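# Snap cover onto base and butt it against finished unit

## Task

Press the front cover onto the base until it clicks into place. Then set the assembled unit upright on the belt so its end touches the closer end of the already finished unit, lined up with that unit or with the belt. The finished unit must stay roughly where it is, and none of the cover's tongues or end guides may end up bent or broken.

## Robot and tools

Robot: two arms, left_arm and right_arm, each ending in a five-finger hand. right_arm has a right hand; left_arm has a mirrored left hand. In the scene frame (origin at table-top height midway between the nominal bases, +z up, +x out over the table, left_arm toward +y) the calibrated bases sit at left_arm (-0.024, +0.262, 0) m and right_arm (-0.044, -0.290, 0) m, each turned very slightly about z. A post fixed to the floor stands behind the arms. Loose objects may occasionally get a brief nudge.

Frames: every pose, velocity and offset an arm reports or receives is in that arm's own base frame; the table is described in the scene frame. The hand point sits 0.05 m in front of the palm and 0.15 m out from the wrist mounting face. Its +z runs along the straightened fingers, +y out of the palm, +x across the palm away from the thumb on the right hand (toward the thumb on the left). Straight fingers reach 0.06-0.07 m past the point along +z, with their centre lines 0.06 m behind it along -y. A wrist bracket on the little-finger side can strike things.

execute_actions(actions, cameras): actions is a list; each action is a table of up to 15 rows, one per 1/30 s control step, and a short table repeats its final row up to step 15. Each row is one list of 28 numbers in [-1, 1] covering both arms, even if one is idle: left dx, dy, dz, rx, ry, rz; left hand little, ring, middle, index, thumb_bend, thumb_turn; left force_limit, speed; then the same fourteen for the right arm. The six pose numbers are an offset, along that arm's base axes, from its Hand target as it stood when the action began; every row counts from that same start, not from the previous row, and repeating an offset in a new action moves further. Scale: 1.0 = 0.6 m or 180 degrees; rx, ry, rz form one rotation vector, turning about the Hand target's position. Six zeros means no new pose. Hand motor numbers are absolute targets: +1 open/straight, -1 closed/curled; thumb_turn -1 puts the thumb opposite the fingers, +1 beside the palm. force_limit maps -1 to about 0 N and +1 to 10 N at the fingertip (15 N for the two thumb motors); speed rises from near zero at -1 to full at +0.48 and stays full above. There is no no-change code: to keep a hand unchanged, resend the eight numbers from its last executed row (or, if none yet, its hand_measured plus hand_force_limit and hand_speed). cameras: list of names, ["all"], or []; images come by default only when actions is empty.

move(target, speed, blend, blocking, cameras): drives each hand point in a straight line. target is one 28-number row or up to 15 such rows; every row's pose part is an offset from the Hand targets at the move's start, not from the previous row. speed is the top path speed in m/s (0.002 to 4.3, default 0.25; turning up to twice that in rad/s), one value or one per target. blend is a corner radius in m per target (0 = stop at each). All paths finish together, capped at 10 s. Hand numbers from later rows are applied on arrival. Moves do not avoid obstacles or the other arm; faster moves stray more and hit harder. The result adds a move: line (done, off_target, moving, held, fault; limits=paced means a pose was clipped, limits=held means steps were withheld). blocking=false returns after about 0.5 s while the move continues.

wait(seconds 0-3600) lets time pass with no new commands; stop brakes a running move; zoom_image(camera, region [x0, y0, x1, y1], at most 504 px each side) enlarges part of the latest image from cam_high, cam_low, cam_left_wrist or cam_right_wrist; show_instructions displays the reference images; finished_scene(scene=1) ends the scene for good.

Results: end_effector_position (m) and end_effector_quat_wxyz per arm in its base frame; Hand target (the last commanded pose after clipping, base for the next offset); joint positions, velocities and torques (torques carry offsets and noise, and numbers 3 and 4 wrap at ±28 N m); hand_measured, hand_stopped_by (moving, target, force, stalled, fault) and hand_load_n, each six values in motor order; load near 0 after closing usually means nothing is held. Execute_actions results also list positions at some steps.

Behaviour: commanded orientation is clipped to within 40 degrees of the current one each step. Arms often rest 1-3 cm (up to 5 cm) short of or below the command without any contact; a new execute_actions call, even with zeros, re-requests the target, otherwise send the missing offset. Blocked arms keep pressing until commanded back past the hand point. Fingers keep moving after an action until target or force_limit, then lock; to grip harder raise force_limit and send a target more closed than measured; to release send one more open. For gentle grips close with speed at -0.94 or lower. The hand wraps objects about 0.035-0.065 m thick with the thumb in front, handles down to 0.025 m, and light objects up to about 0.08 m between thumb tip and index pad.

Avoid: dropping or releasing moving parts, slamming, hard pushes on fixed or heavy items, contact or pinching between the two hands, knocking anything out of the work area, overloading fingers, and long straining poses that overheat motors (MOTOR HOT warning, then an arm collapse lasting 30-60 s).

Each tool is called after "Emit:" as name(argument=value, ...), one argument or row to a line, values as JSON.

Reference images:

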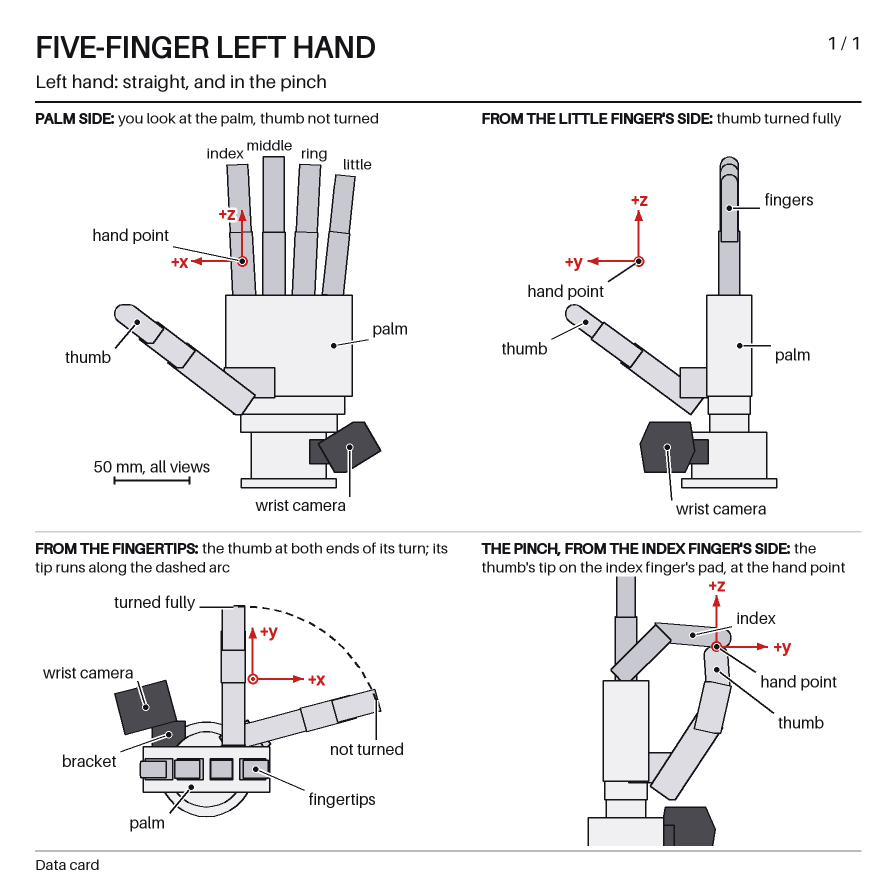

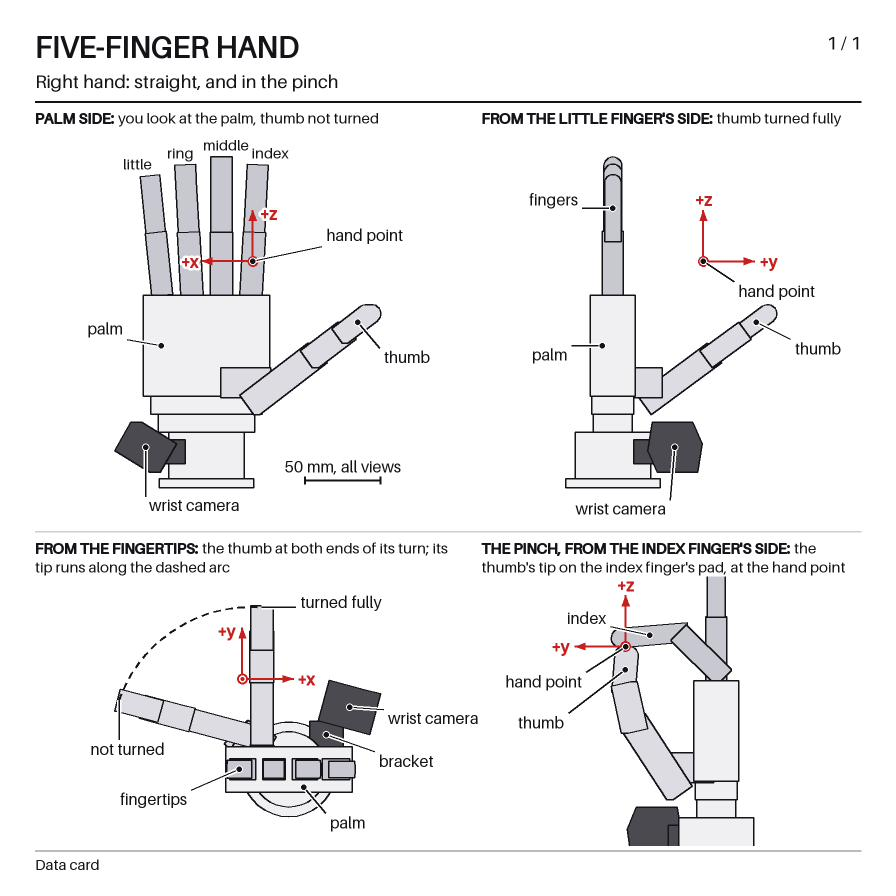

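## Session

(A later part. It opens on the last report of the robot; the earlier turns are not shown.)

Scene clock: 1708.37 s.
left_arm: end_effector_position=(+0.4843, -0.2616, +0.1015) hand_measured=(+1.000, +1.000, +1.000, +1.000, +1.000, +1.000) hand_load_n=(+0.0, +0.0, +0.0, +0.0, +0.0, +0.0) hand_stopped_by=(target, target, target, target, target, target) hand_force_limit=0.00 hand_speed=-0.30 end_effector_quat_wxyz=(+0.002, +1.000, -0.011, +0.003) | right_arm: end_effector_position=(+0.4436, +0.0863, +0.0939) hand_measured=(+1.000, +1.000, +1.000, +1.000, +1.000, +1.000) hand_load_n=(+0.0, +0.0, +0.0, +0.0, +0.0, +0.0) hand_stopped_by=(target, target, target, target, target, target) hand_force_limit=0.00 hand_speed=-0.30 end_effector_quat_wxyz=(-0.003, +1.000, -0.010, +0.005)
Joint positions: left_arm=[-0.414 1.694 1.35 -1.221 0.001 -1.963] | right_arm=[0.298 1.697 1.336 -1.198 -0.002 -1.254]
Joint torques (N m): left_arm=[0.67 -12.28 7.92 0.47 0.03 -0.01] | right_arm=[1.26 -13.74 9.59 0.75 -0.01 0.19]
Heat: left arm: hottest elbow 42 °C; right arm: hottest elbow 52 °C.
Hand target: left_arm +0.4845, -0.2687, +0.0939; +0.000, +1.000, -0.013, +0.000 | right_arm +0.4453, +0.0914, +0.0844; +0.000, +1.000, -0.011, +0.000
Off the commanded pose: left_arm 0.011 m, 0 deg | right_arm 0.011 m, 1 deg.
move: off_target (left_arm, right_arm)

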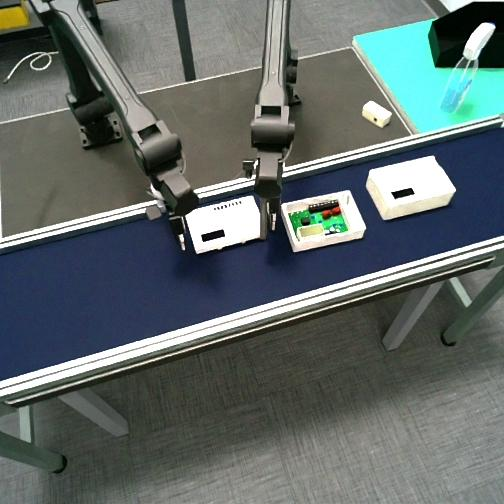

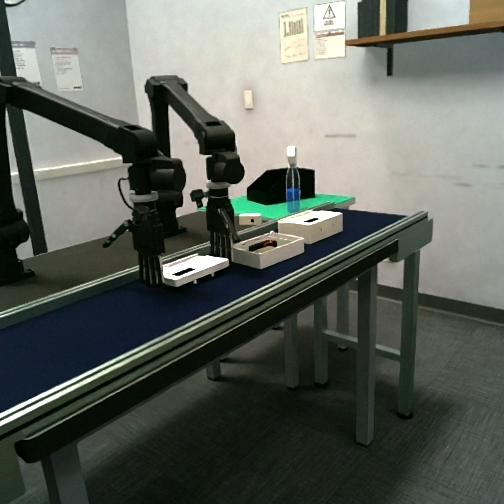

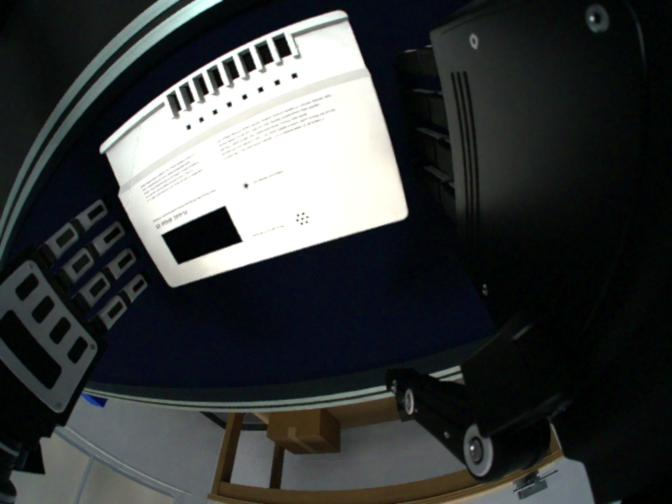

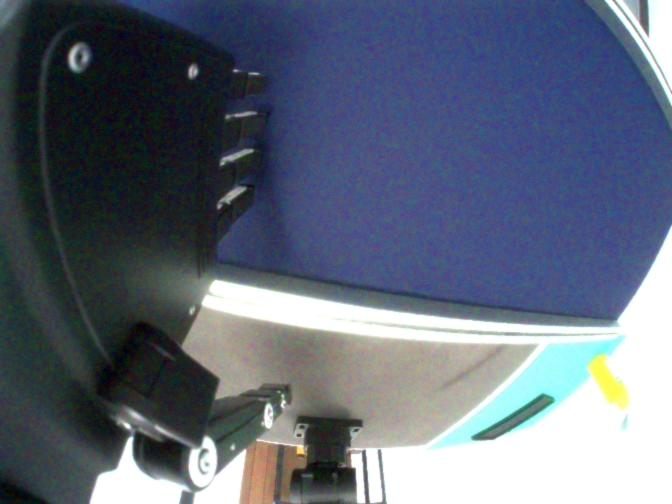

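Emit:
move(
  target=[
    [0.0, -0.005, 0.005, 0, 0, 0, 1, 1, 1, 1, 1, 1, 0, -0.3, -0.003, 0.03, 0.005, 0, 0, 0, 1, 1, 1, 1, 1, 1, 0, -0.3],
    [0.0, -0.02, 0.005, 0, 0, 0, 1, 1, 1, 1, 1, 1, 0, -0.3, -0.003, 0.05, 0.005, 0, 0, 0, 1, 1, 1, 1, 1, 1, 0, -0.3],
  ],
  speed=0.03,
  cameras=["all"],
)

Emit:
zoom_image(
  camera="cam_low",
  region=[120, 200, 280, 310],
)

Emit:
zoom_image(
  camera="cam_high",
  region=[160, 160, 320, 270],
)

Scene clock: 1723.77 s.
left_arm: end_effector_position=(+0.4805, -0.2696, +0.0979) hand_measured=(+1.000, +1.000, +1.000, +1.000, +1.000, +1.000) hand_load_n=(+0.0, +0.0, +0.0, +0.0, +0.0, +0.0) hand_stopped_by=(target, target, target, target, target, target) hand_force_limit=0.00 hand_speed=-0.30 end_effector_quat_wxyz=(+0.000, +1.000, -0.010, +0.000) | right_arm: end_effector_position=(+0.4344, +0.1109, +0.0871) hand_measured=(+1.000, +1.000, +1.000, +1.000, +1.000, +1.000) hand_load_n=(+0.0, +0.0, -0.5, +0.0, +0.0, +0.0) hand_stopped_by=(target, target, target, target, target, target) hand_force_limit=0.00 hand_speed=-0.30 end_effector_quat_wxyz=(+0.000, +1.000, -0.012, -0.002)
Joint positions: left_arm=[-0.433 1.701 1.35 -1.221 0 -1.985] | right_arm=[0.35 1.713 1.336 -1.198 -0.001 -1.197]
Joint torques (N m): left_arm=[0.44 -12.1 9.61 -0.02 0.07 -0.03] | right_arm=[1.44 -14.04 12.27 0.14 -0.04 0.19]
Heat: left arm: hottest elbow 42 °C; right arm: hottest elbow 52 °C.
Hand target: left_arm +0.4845, -0.2807, +0.0969; +0.000, +1.000, -0.013, +0.000 | right_arm +0.4435, +0.1213, +0.0874; +0.000, +1.000, -0.011, +0.000
Off the commanded pose: left_arm 0.012 m, 0 deg | right_arm 0.014 m, 0 deg.
move: off_target (left_arm, right_arm)

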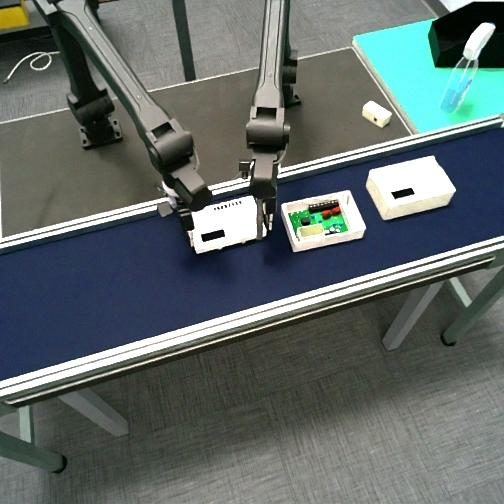

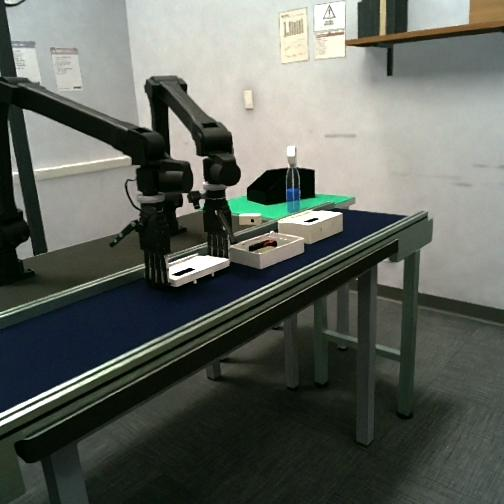

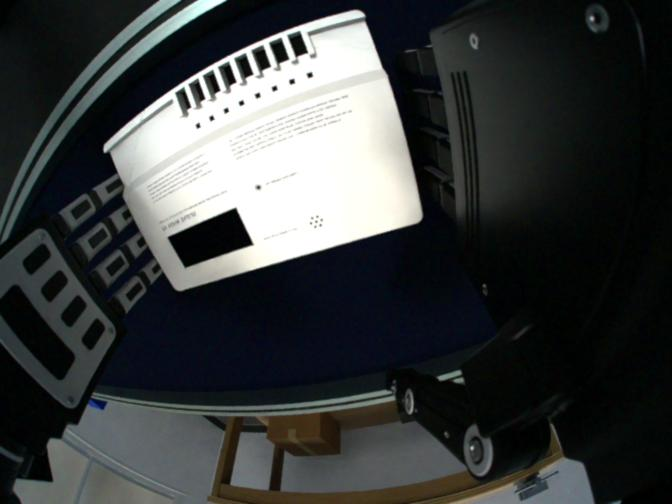

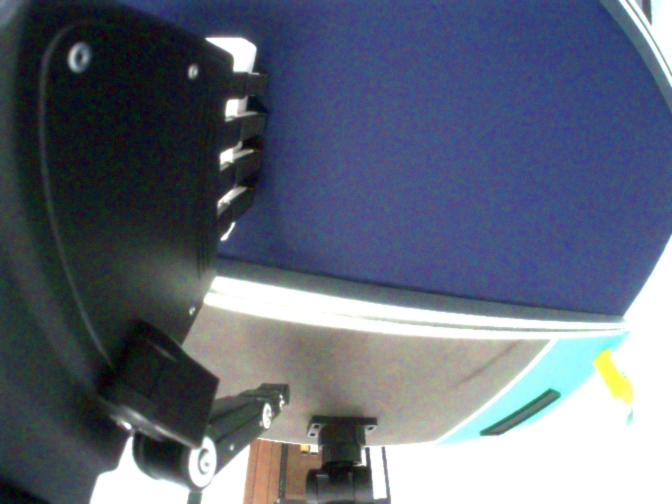

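Scaled by 3.150.

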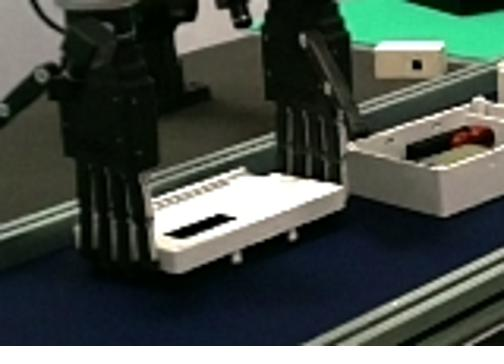

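Scaled by 3.150.

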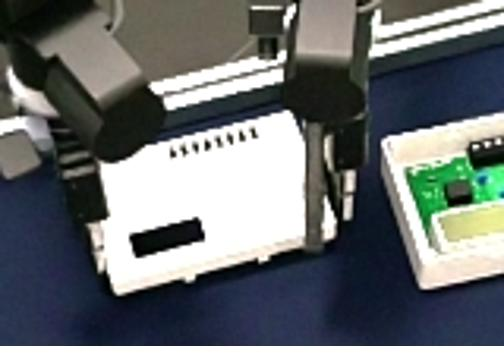

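Emit:
move(
  target=[0.0, -0.022, 0.007, 0, 0, 0, 1, 1, 1, 1, 1, 1, 0, -0.3, 0.00, 0.022, 0.012, 0, 0, 0, 1, 1, 1, 1, 1, 1, 0, -0.3],
  speed=0.03,
  cameras=["all"],
)

Emit:
zoom_image(
  camera="cam_low",
  region=[120, 200, 280, 310],
)

Emit:
zoom_image(
  camera="cam_high",
  region=[160, 160, 320, 270],
)

Scene clock: 1738.13 s.
left_arm: end_effector_position=(+0.4794, -0.2746, +0.0973) hand_measured=(+1.000, +1.000, +1.000, +1.000, +1.000, +1.000) hand_load_n=(+0.0, +0.0, +0.0, +0.0, +0.0, +0.0) hand_stopped_by=(target, target, target, target, target, target) hand_force_limit=0.00 hand_speed=-0.30 end_effector_quat_wxyz=(-0.005, +1.000, -0.003, -0.002) | right_arm: end_effector_position=(+0.4351, +0.1189, +0.0939) hand_measured=(+1.000, +1.000, +1.000, +1.000, +1.000, +1.000) hand_load_n=(-0.5, +0.0, -1.0, +0.0, +0.0, +0.0) hand_stopped_by=(target, target, target, target, target, target) hand_force_limit=0.00 hand_speed=-0.30 end_effector_quat_wxyz=(+0.003, +1.000, -0.016, -0.002)
Joint positions: left_arm=[-0.447 1.707 1.359 -1.231 -0.006 -2.011] | right_arm=[0.366 1.717 1.359 -1.218 0.004 -1.173]
Joint torques (N m): left_arm=[-0.03 -11.93 10.93 -0.24 0.32 0.01] | right_arm=[2.43 -14.1 12.66 0.08 -0.22 0.18]
Heat: left arm: hottest elbow 42 °C; right arm: hottest elbow 53 °C.
Hand target: left_arm +0.4845, -0.2938, +0.1011; +0.000, +1.000, -0.013, +0.000 | right_arm +0.4435, +0.1345, +0.0946; +0.000, +1.000, -0.011, +0.000
Off the commanded pose: left_arm 0.020 m, 1 deg | right_arm 0.018 m, 1 deg.
move: off_target (left_arm, right_arm)

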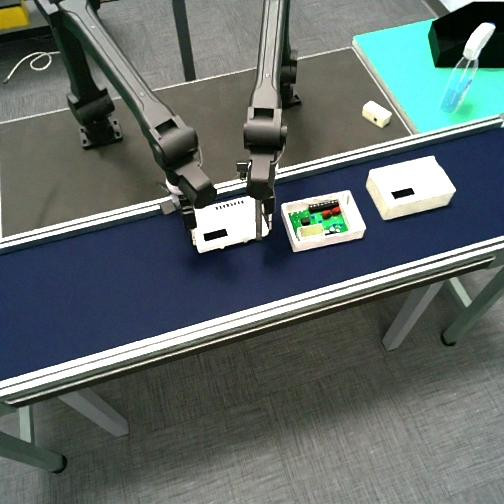

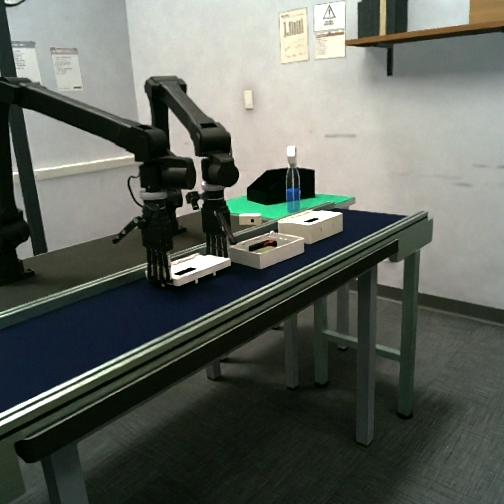

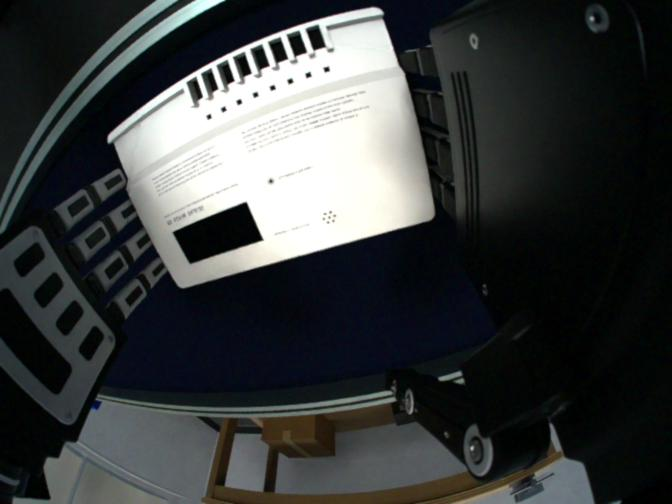

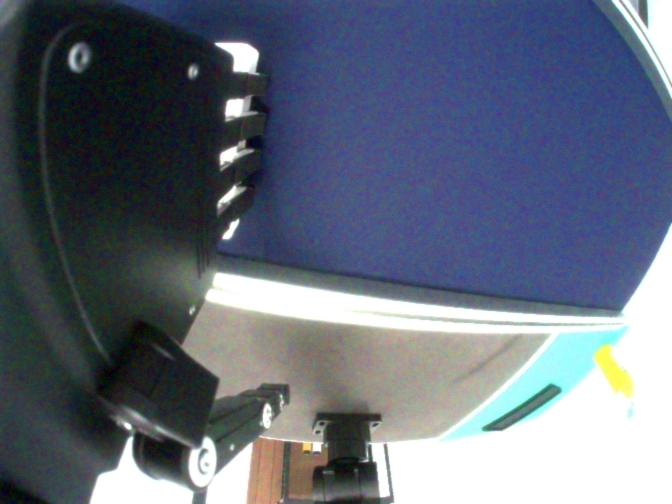

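Scaled by 3.150.

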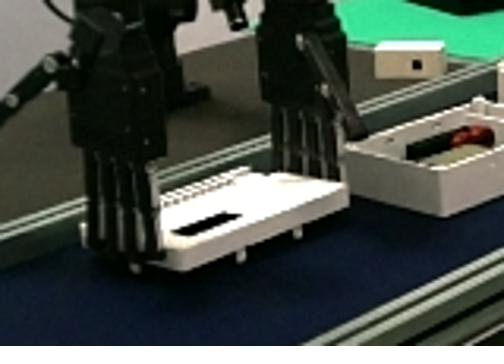

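Scaled by 3.150.

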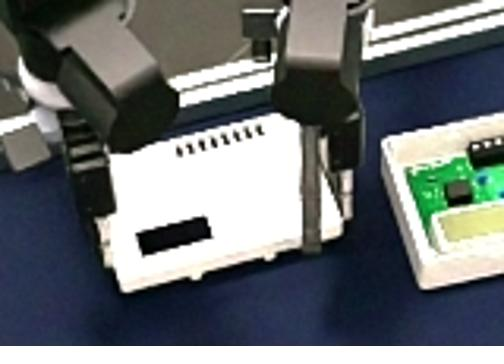

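Emit:
move(
  target=[
    [0.0, -0.01, 0.0, 0, 0, 0, 1, 1, 1, 1, 1, 1, 0, -0.3, 0.00, 0.012, 0.0, 0, 0, 0, 1, 1, 1, 1, 1, 1, 0, -0.3],
    [0.0, -0.01, 0.07, 0, 0, 0, 1, 1, 1, 1, 1, 1, 0, -0.3, 0.00, 0.012, 0.07, 0, 0, 0, 1, 1, 1, 1, 1, 1, 0, -0.3],
  ],
  speed=0.03,
  cameras=["all"],
)

Emit:
zoom_image(
  camera="cam_low",
  region=[120, 200, 280, 310],
)

Scene clock: 1749.93 s.
left_arm: end_effector_position=(+0.4798, -0.2757, +0.0969) hand_measured=(+1.000, +1.000, +1.000, +1.000, +1.000, +1.000) hand_load_n=(+0.0, +0.0, +0.0, +0.0, +0.0, +0.0) hand_stopped_by=(target, target, target, target, target, target) hand_force_limit=0.00 hand_speed=-0.30 end_effector_quat_wxyz=(-0.007, +1.000, +0.000, -0.003) | right_arm: end_effector_position=(+0.4352, +0.1191, +0.0943) hand_measured=(+1.000, +1.000, +1.000, +1.000, +1.000, +1.000) hand_load_n=(-0.5, +0.0, -1.0, +0.0, +0.0, +0.0) hand_stopped_by=(target, target, target, target, target, target) hand_force_limit=0.00 hand_speed=-0.30 end_effector_quat_wxyz=(+0.006, +1.000, -0.017, -0.001)
Joint positions: left_arm=[-0.451 1.711 1.364 -1.236 -0.01 -2.022] | right_arm=[0.368 1.719 1.362 -1.221 0.01 -1.168]
Joint torques (N m): left_arm=[-0.5 -11.93 11.04 -0.14 0.45 0.04] | right_arm=[0.5 -16.44 9.14 0.36 -0.18 0.06]
Heat: left arm: hottest elbow 43 °C; right arm: hottest elbow 53 °C.
Hand target: left_arm +0.4844, -0.2988, +0.1010; +0.000, +1.000, -0.013, +0.000 (not the last commanded pose) | right_arm +0.4350, +0.1197, +0.0941; +0.004, +1.000, -0.017, -0.002 (not the last commanded pose)
Off the commanded pose: left_arm 0.052 m, 2 deg | right_arm 0.049 m, 1 deg.
move: held (right_arm; a check stopped the path), off_target (left_arm; braked when a check withheld steps of right_arm); path passed 0 of 2 targets; limits=held
pose unreachable (right arm): on one or more control steps of this call, first in action 0 (counted from 0), this arm could not follow its commanded pose, so it was not sent that pose on those steps. It may still have moved: this result reports where it is.
cause: moving toward the commanded pose would bring a part of the arm too close to another arm (a part of this arm just beyond joint 4 (wrist pitch) and a part of the left arm just beyond its joint 4 (wrist pitch), along the way the arms are being sent, or toward where that arm still pushes).

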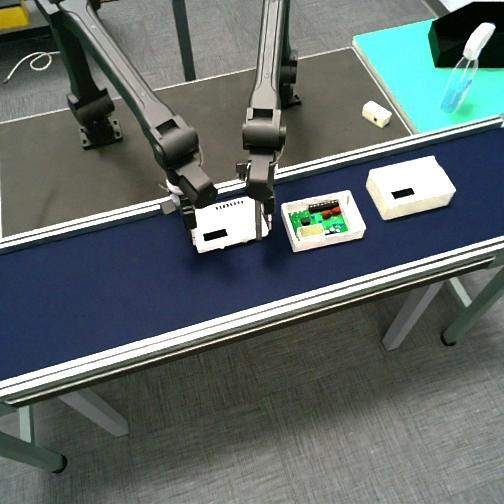

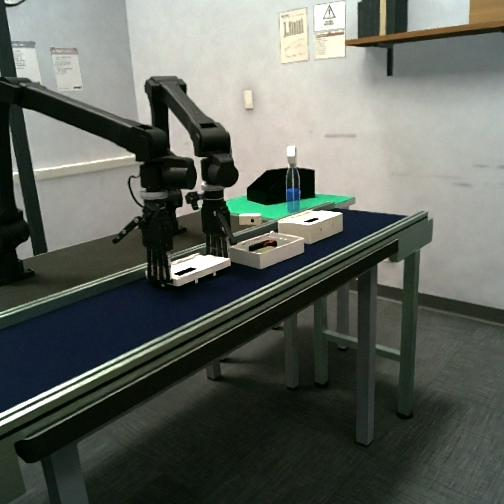

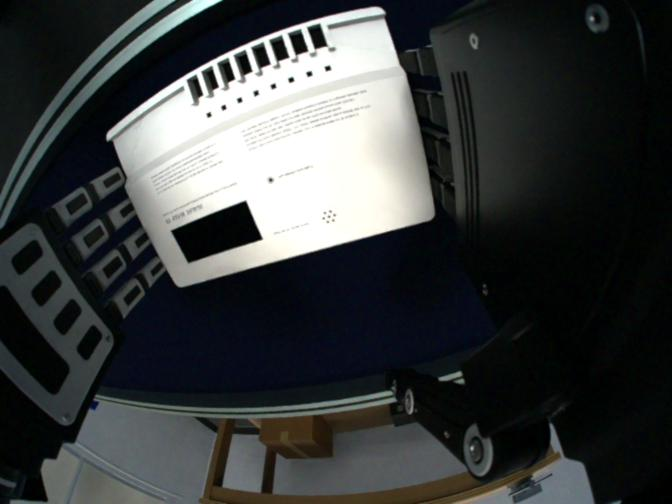

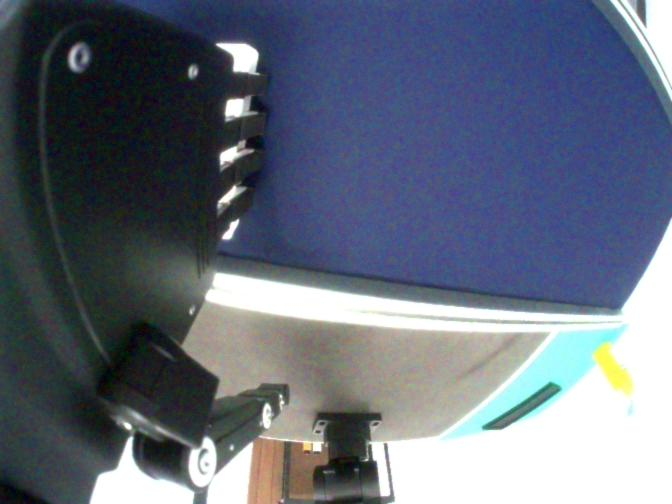

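Scaled by 3.150.

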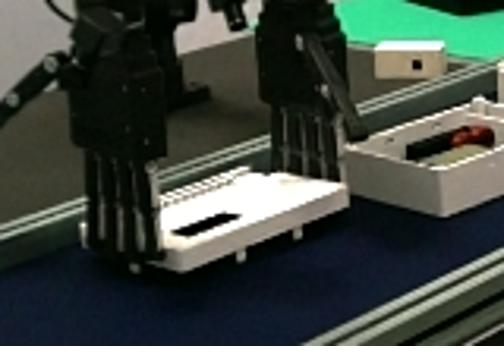

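Emit:
move(
  target=[
    [0.0, 0.055, 0.01, 0, 0, 0, 1, 1, 1, 1, 1, 1, 0, -0.3, 0.00, -0.03, 0.01, 0, 0, 0, 1, 1, 1, 1, 1, 1, 0, -0.3],
    [0.0, 0.085, -0.02, -0.0833, 0, 0, 1, 1, 1, 1, 1, 1, 0, -0.3, 0.00, -0.06, -0.022, 0.0833, 0.0, 0.0, 1, 1, 1, 1, 1, 1, 0, -0.3],
  ],
  speed=[0.04, 0.06],
  cameras=["all"],
)

Emit:
zoom_image(
  camera="cam_low",
  region=[120, 200, 280, 310],
)

Emit:
zoom_image(
  camera="cam_high",
  region=[160, 160, 320, 270],
)

Scene clock: 1771.23 s.
left_arm: end_effector_position=(+0.4807, -0.2527, +0.1100) hand_measured=(+1.000, +1.000, +1.000, +1.000, +1.000, +1.000) hand_load_n=(+0.0, +0.0, +0.0, +0.0, +0.0, +0.0) hand_stopped_by=(target, target, target, target, target, target) hand_force_limit=0.00 hand_speed=-0.30 end_effector_quat_wxyz=(+0.132, +0.991, -0.015, +0.004) | right_arm: end_effector_position=(+0.4330, +0.0897, +0.0810) hand_measured=(+1.000, +1.000, +1.000, +1.000, +1.000, +1.000) hand_load_n=(+0.0, +0.0, +0.0, +0.0, +0.0, +0.0) hand_stopped_by=(target, target, target, target, target, target) hand_force_limit=0.00 hand_speed=-0.30 end_effector_quat_wxyz=(-0.124, +0.992, -0.017, -0.011)
Joint positions: left_arm=[-0.306 1.638 1.237 -1.084 0.252 -1.856] | right_arm=[0.209 1.661 1.273 -1.147 -0.248 -1.323]
Joint torques (N m): left_arm=[2.37 -10.4 5.9 2.09 0.21 0.11] | right_arm=[-0.67 -15.91 8.39 0.9 -0.34 -0.1]
Heat: left arm: hottest elbow 44 °C; right arm: hottest elbow 53 °C.
Hand target: left_arm +0.4844, -0.2477, +0.0889; +0.130, +0.991, -0.013, +0.002 | right_arm +0.4349, +0.0837, +0.0808; -0.126, +0.992, -0.017, -0.004
Off the commanded pose: left_arm 0.022 m, 0 deg | right_arm 0.006 m, 1 deg.
move: off_target (left_arm)

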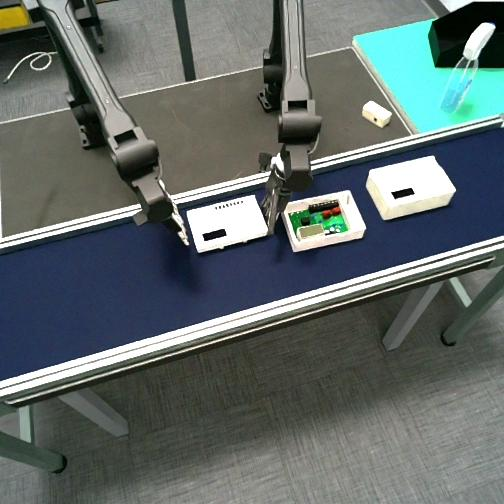

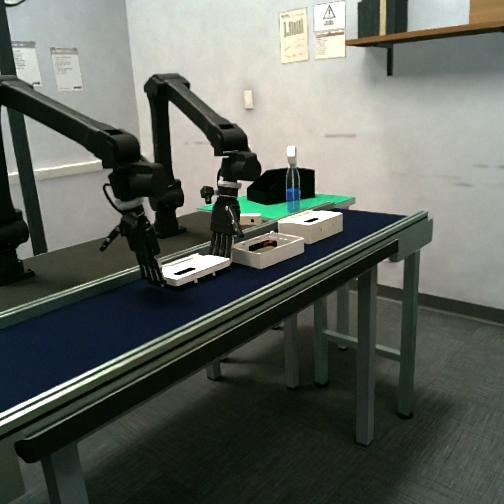

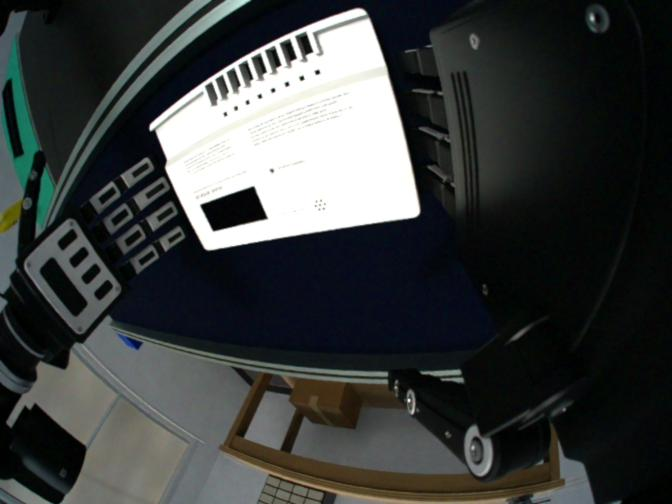

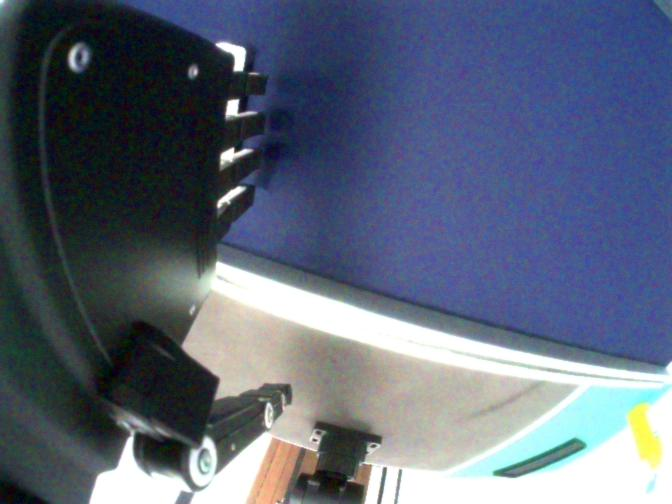

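Scaled by 3.150.

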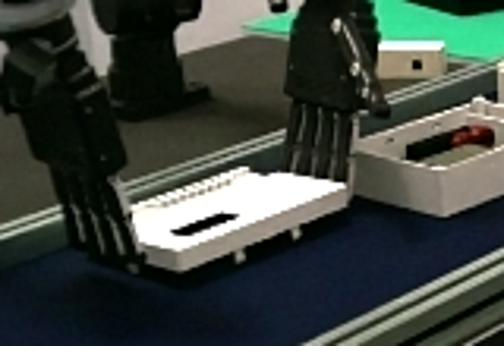

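Scaled by 3.150.

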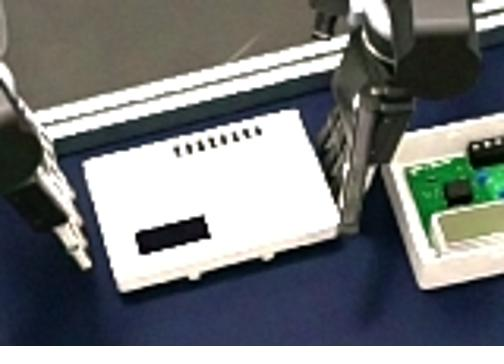

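Emit:
move(
  target=[
    [0.0, 0.0, 0.05, 0, 0, 0, 1, 1, 1, 1, 1, 1, 0, -0.3, 0.00, 0.0, 0.005, 0, 0, 0, 1, 1, 1, 1, 1, 1, 0, -0.3],
    [0.0, -0.02, 0.05, 0, 0, 0, 1, 1, 1, 1, 1, 1, 0, -0.3, 0.00, 0.035, 0.01, 0, 0.0, 0.0, 1, 1, 1, 1, 1, 1, 0, -0.3],
  ],
  speed=[0.04, 0.03],
  cameras=["cam_high","cam_low","cam_left_wrist"],
)

Emit:
zoom_image(
  camera="cam_low",
  region=[120, 200, 280, 310],
)

Emit:
zoom_image(
  camera="cam_high",
  region=[160, 160, 320, 270],
)

Scene clock: 1789.20 s.
left_arm: end_effector_position=(+0.4787, -0.2513, +0.1106) hand_measured=(+1.000, +1.000, +1.000, +1.000, +1.000, +1.000) hand_load_n=(+0.0, +0.0, +0.0, +0.0, +0.0, +0.0) hand_stopped_by=(target, target, target, target, target, target) hand_force_limit=0.00 hand_speed=-0.30 end_effector_quat_wxyz=(+0.130, +0.991, -0.010, -0.001) | right_arm: end_effector_position=(+0.4307, +0.0970, +0.0824) hand_measured=(+1.000, +1.000, +1.000, +1.000, +1.000, +1.000) hand_load_n=(+0.0, +0.0, +0.0, +0.0, +0.0, +0.0) hand_stopped_by=(target, target, target, target, target, target) hand_force_limit=0.00 hand_speed=-0.30 end_effector_quat_wxyz=(-0.124, +0.992, -0.018, -0.011)
Joint positions: left_arm=[-0.306 1.636 1.239 -1.099 0.25 -1.865] | right_arm=[0.225 1.658 1.273 -1.147 -0.248 -1.305]
Joint torques (N m): left_arm=[0.62 -12.16 10.24 -0.42 0.23 -0.03] | right_arm=[1.67 -15.33 10.28 0.64 -0.29 0.17]
Heat: left arm: hottest elbow 42 °C; right arm: hottest elbow 52 °C.
Hand target: left_arm +0.4844, -0.2597, +0.1190; +0.130, +0.991, -0.013, +0.002 | right_arm +0.4349, +0.1046, +0.0868; -0.126, +0.992, -0.017, -0.004
Off the commanded pose: left_arm 0.013 m, 0 deg | right_arm 0.010 m, 1 deg.
move: off_target (left_arm)

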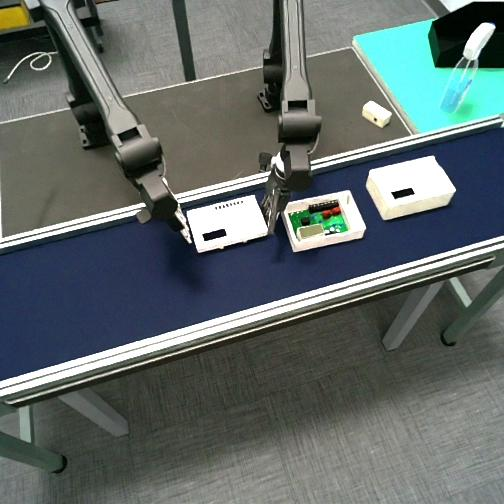

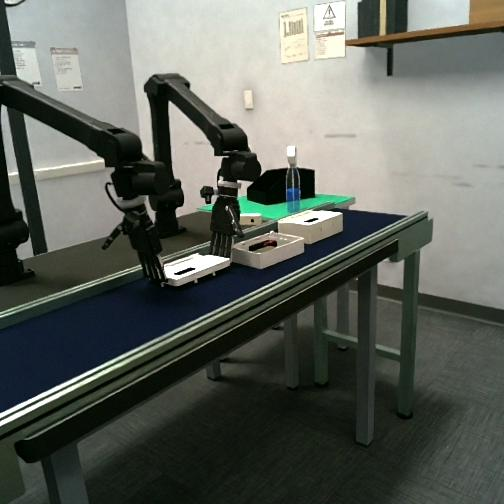

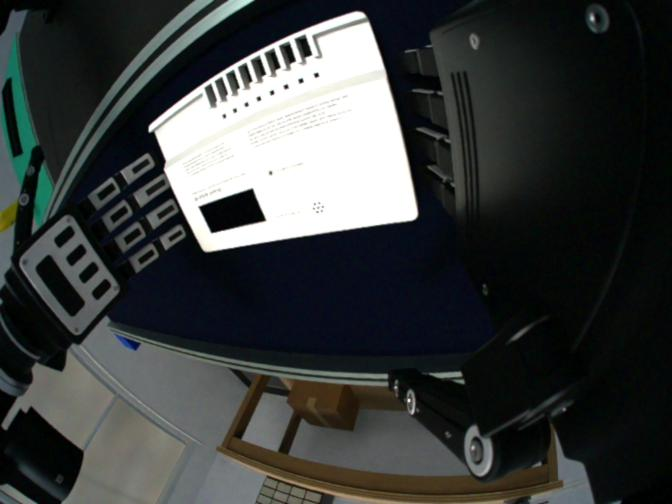

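Scaled by 3.150.

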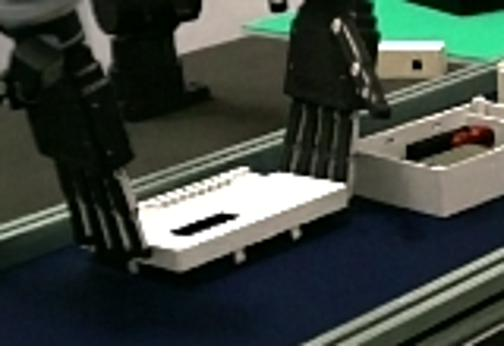

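Scaled by 3.150.

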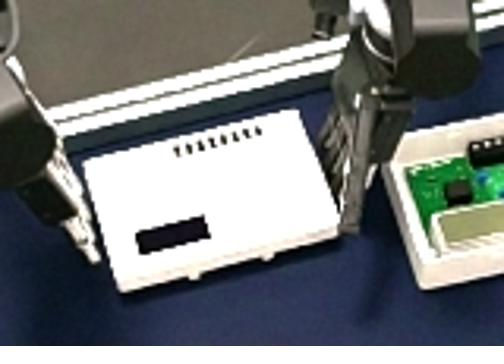

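Emit:
move(
  target=[
    [0.0, -0.015, 0.01, 0, 0, 0, 1, 1, 1, 1, 1, 1, 0, -0.3, 0.00, 0.02, 0.0, 0, 0, 0, 1, 1, 1, 1, 1, 1, 0, -0.3],
    [0.0, -0.03, 0.01, 0, 0, 0, 1, 1, 1, 1, 1, 1, 0, -0.3, 0.00, 0.04, 0.0, 0, 0.0, 0.0, 1, 1, 1, 1, 1, 1, 0, -0.3],
  ],
  speed=[0.04, 0.03],
  cameras=["cam_high","cam_low","cam_left_wrist"],
)

Emit:
zoom_image(
  camera="cam_low",
  region=[120, 200, 280, 310],
)

Emit:
zoom_image(
  camera="cam_high",
  region=[160, 160, 320, 270],
)

Scene clock: 1797.50 s.
left_arm: end_effector_position=(+0.4753, -0.2575, +0.1115) hand_measured=(+1.000, +1.000, +1.000, +1.000, +1.000, +1.000) hand_load_n=(+0.0, +0.0, +0.0, +0.5, +0.0, +0.0) hand_stopped_by=(target, target, target, target, target, target) hand_force_limit=0.00 hand_speed=-0.30 end_effector_quat_wxyz=(+0.122, +0.992, -0.002, -0.007) | right_arm: end_effector_position=(+0.4256, +0.1084, +0.0828) hand_measured=(+1.000, +1.000, +1.000, +1.000, +1.000, +1.000) hand_load_n=(+0.0, +0.0, -3.5, +0.0, +0.0, +0.0) hand_stopped_by=(target, target, target, target, target, target) hand_force_limit=0.00 hand_speed=-0.30 end_effector_quat_wxyz=(-0.118, +0.993, -0.027, -0.014)
Joint positions: left_arm=[-0.326 1.636 1.248 -1.117 0.237 -1.9] | right_arm=[0.254 1.658 1.273 -1.147 -0.235 -1.258]
Joint torques (N m): left_arm=[-0.32 -11.69 11.47 -0.03 0.64 -0.02] | right_arm=[3.31 -14.39 11.66 0.98 -0.66 0.22]
Heat: left arm: hottest elbow 43 °C; right arm: hottest elbow 53 °C.
Hand target: left_arm +0.4843, -0.2778, +0.1249; +0.130, +0.991, -0.013, +0.002 | right_arm +0.4349, +0.1287, +0.0868; -0.127, +0.992, -0.017, -0.004
Off the commanded pose: left_arm 0.026 m, 2 deg | right_arm 0.023 m, 2 deg.
move: off_target (left_arm, right_arm)

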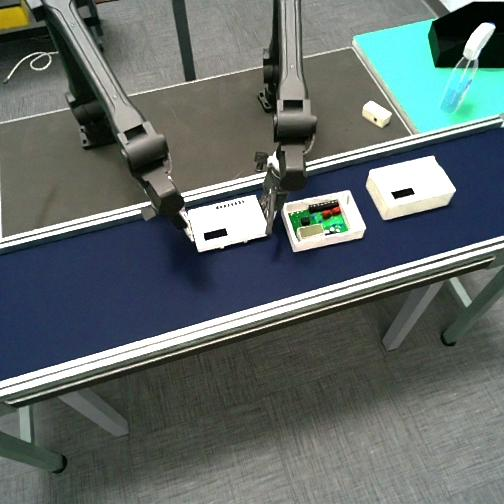

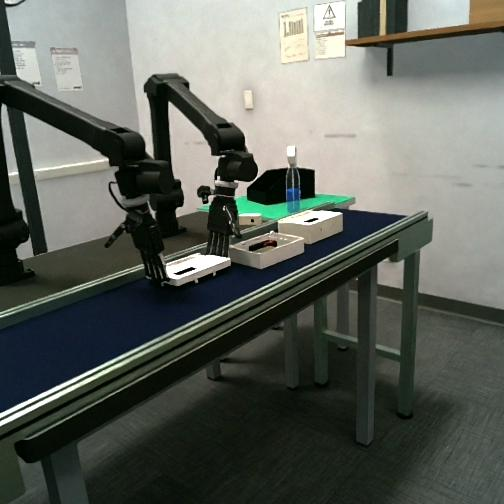

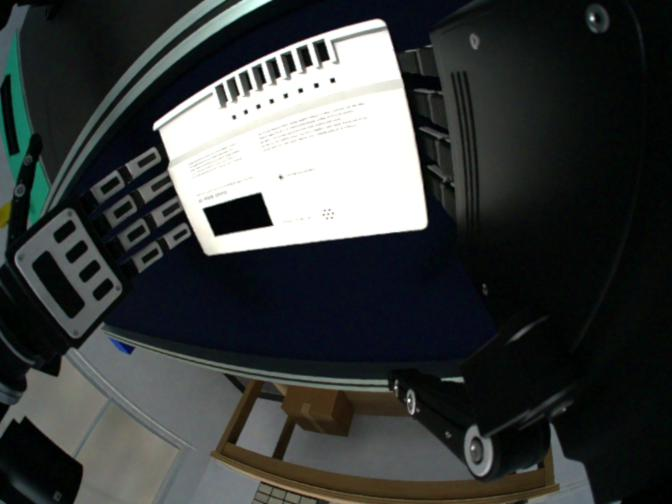

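Scaled by 3.150.

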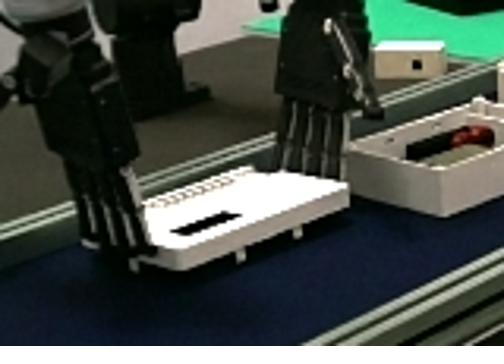

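Scaled by 3.150.

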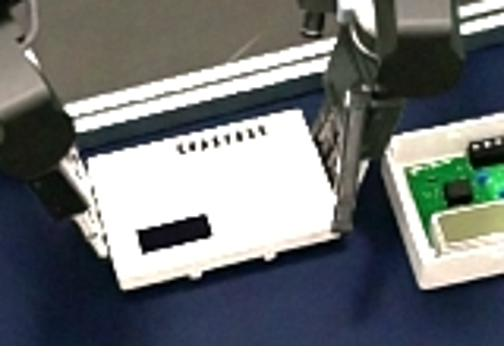

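Emit:
move(
  target=[
    [0.0, 0.06, 0.01, 0, 0, 0, 1, 1, 1, 1, 1, 1, 0, -0.3, 0.00, -0.06, 0.01, 0, 0, 0, 1, 1, 1, 1, 1, 1, 0, -0.3],
    [0.0, 0.03, 0.005, 0.0556, 0, 0, 1, 1, 1, 1, 1, 1, 0, -0.3, 0.00, -0.04, 0.022, -0.0556, 0.0, 0.0, 1, 1, 1, 1, 1, 1, 0, -0.3],
    [0.0, -0.02, 0.005, 0.0556, 0, 0, 1, 1, 1, 1, 1, 1, 0, -0.3, 0.00, 0.01, 0.022, -0.0556, 0.0, 0.0, 1, 1, 1, 1, 1, 1, 0, -0.3],
  ],
  speed=[0.06, 0.06, 0.03],
  cameras=["cam_high","cam_low","cam_left_wrist"],
)

Emit:
zoom_image(
  camera="cam_low",
  region=[120, 200, 280, 310],
)

Emit:
zoom_image(
  camera="cam_high",
  region=[160, 160, 320, 270],
)

Scene clock: 1826.30 s.
left_arm: end_effector_position=(+0.4767, -0.2696, +0.1191) hand_measured=(+1.000, +1.000, +1.000, +1.000, +1.000, +1.000) hand_load_n=(+0.0, +0.0, +0.0, +0.0, +0.0, +0.0) hand_stopped_by=(target, target, target, target, target, target) hand_force_limit=0.00 hand_speed=-0.30 end_effector_quat_wxyz=(+0.037, +0.999, -0.003, -0.007) | right_arm: end_effector_position=(+0.4265, +0.1172, +0.0992) hand_measured=(+1.000, +1.000, +1.000, +1.000, +1.000, +1.000) hand_load_n=(+0.0, +0.0, -2.5, +0.0, +0.0, +0.0) hand_stopped_by=(target, target, target, target, target, target) hand_force_limit=0.00 hand_speed=-0.30 end_effector_quat_wxyz=(-0.035, +0.999, -0.023, -0.004)
Joint positions: left_arm=[-0.409 1.665 1.35 -1.239 0.073 -1.975] | right_arm=[0.339 1.673 1.328 -1.207 -0.068 -1.185]
Joint torques (N m): left_arm=[-0.21 -11.87 11.47 -0.12 0.4 0] | right_arm=[2.73 -13.33 12.75 0.2 -0.38 0.2]
Heat: left arm: hottest elbow 43 °C; right arm: hottest elbow 55 °C.
Hand target: left_arm +0.4845, -0.2898, +0.1281; +0.043, +0.999, -0.013, +0.001 | right_arm +0.4349, +0.1347, +0.1001; -0.040, +0.999, -0.017, -0.003
Off the commanded pose: left_arm 0.023 m, 2 deg | right_arm 0.019 m, 1 deg.
move: off_target (left_arm, right_arm)

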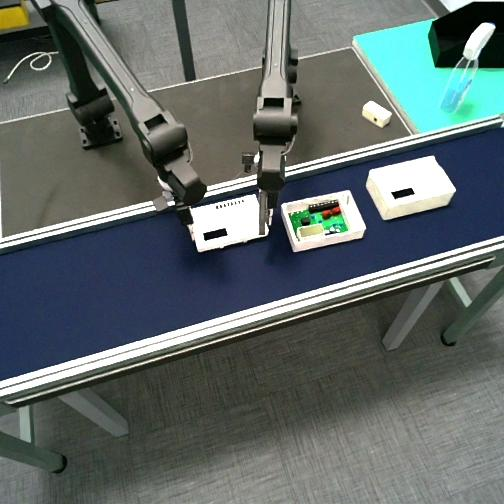

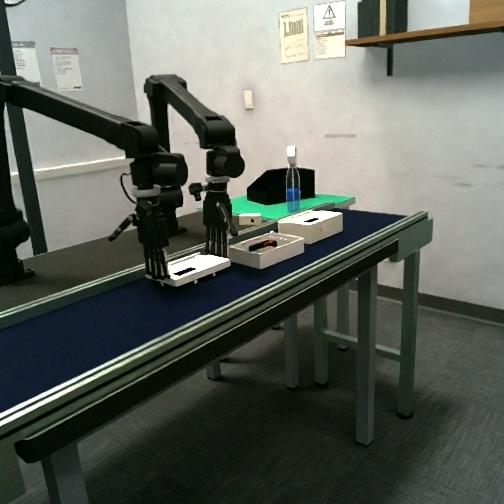

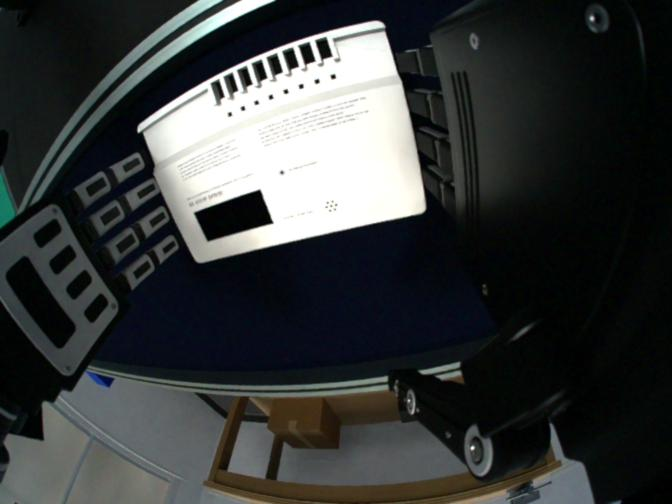

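Scaled by 3.150.

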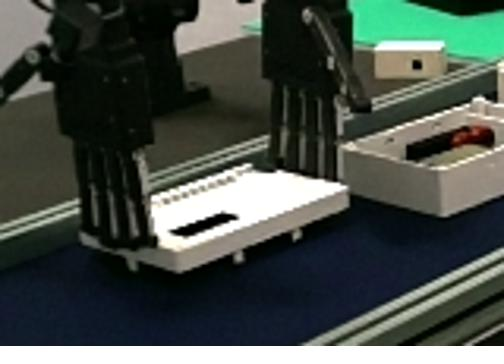

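Scaled by 3.150.

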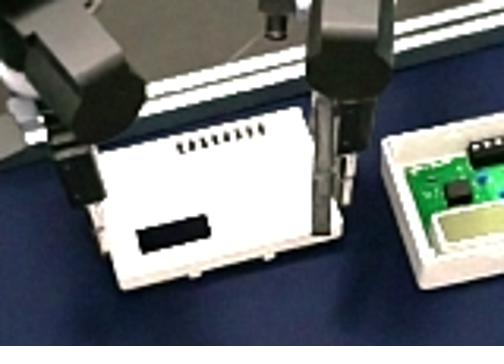

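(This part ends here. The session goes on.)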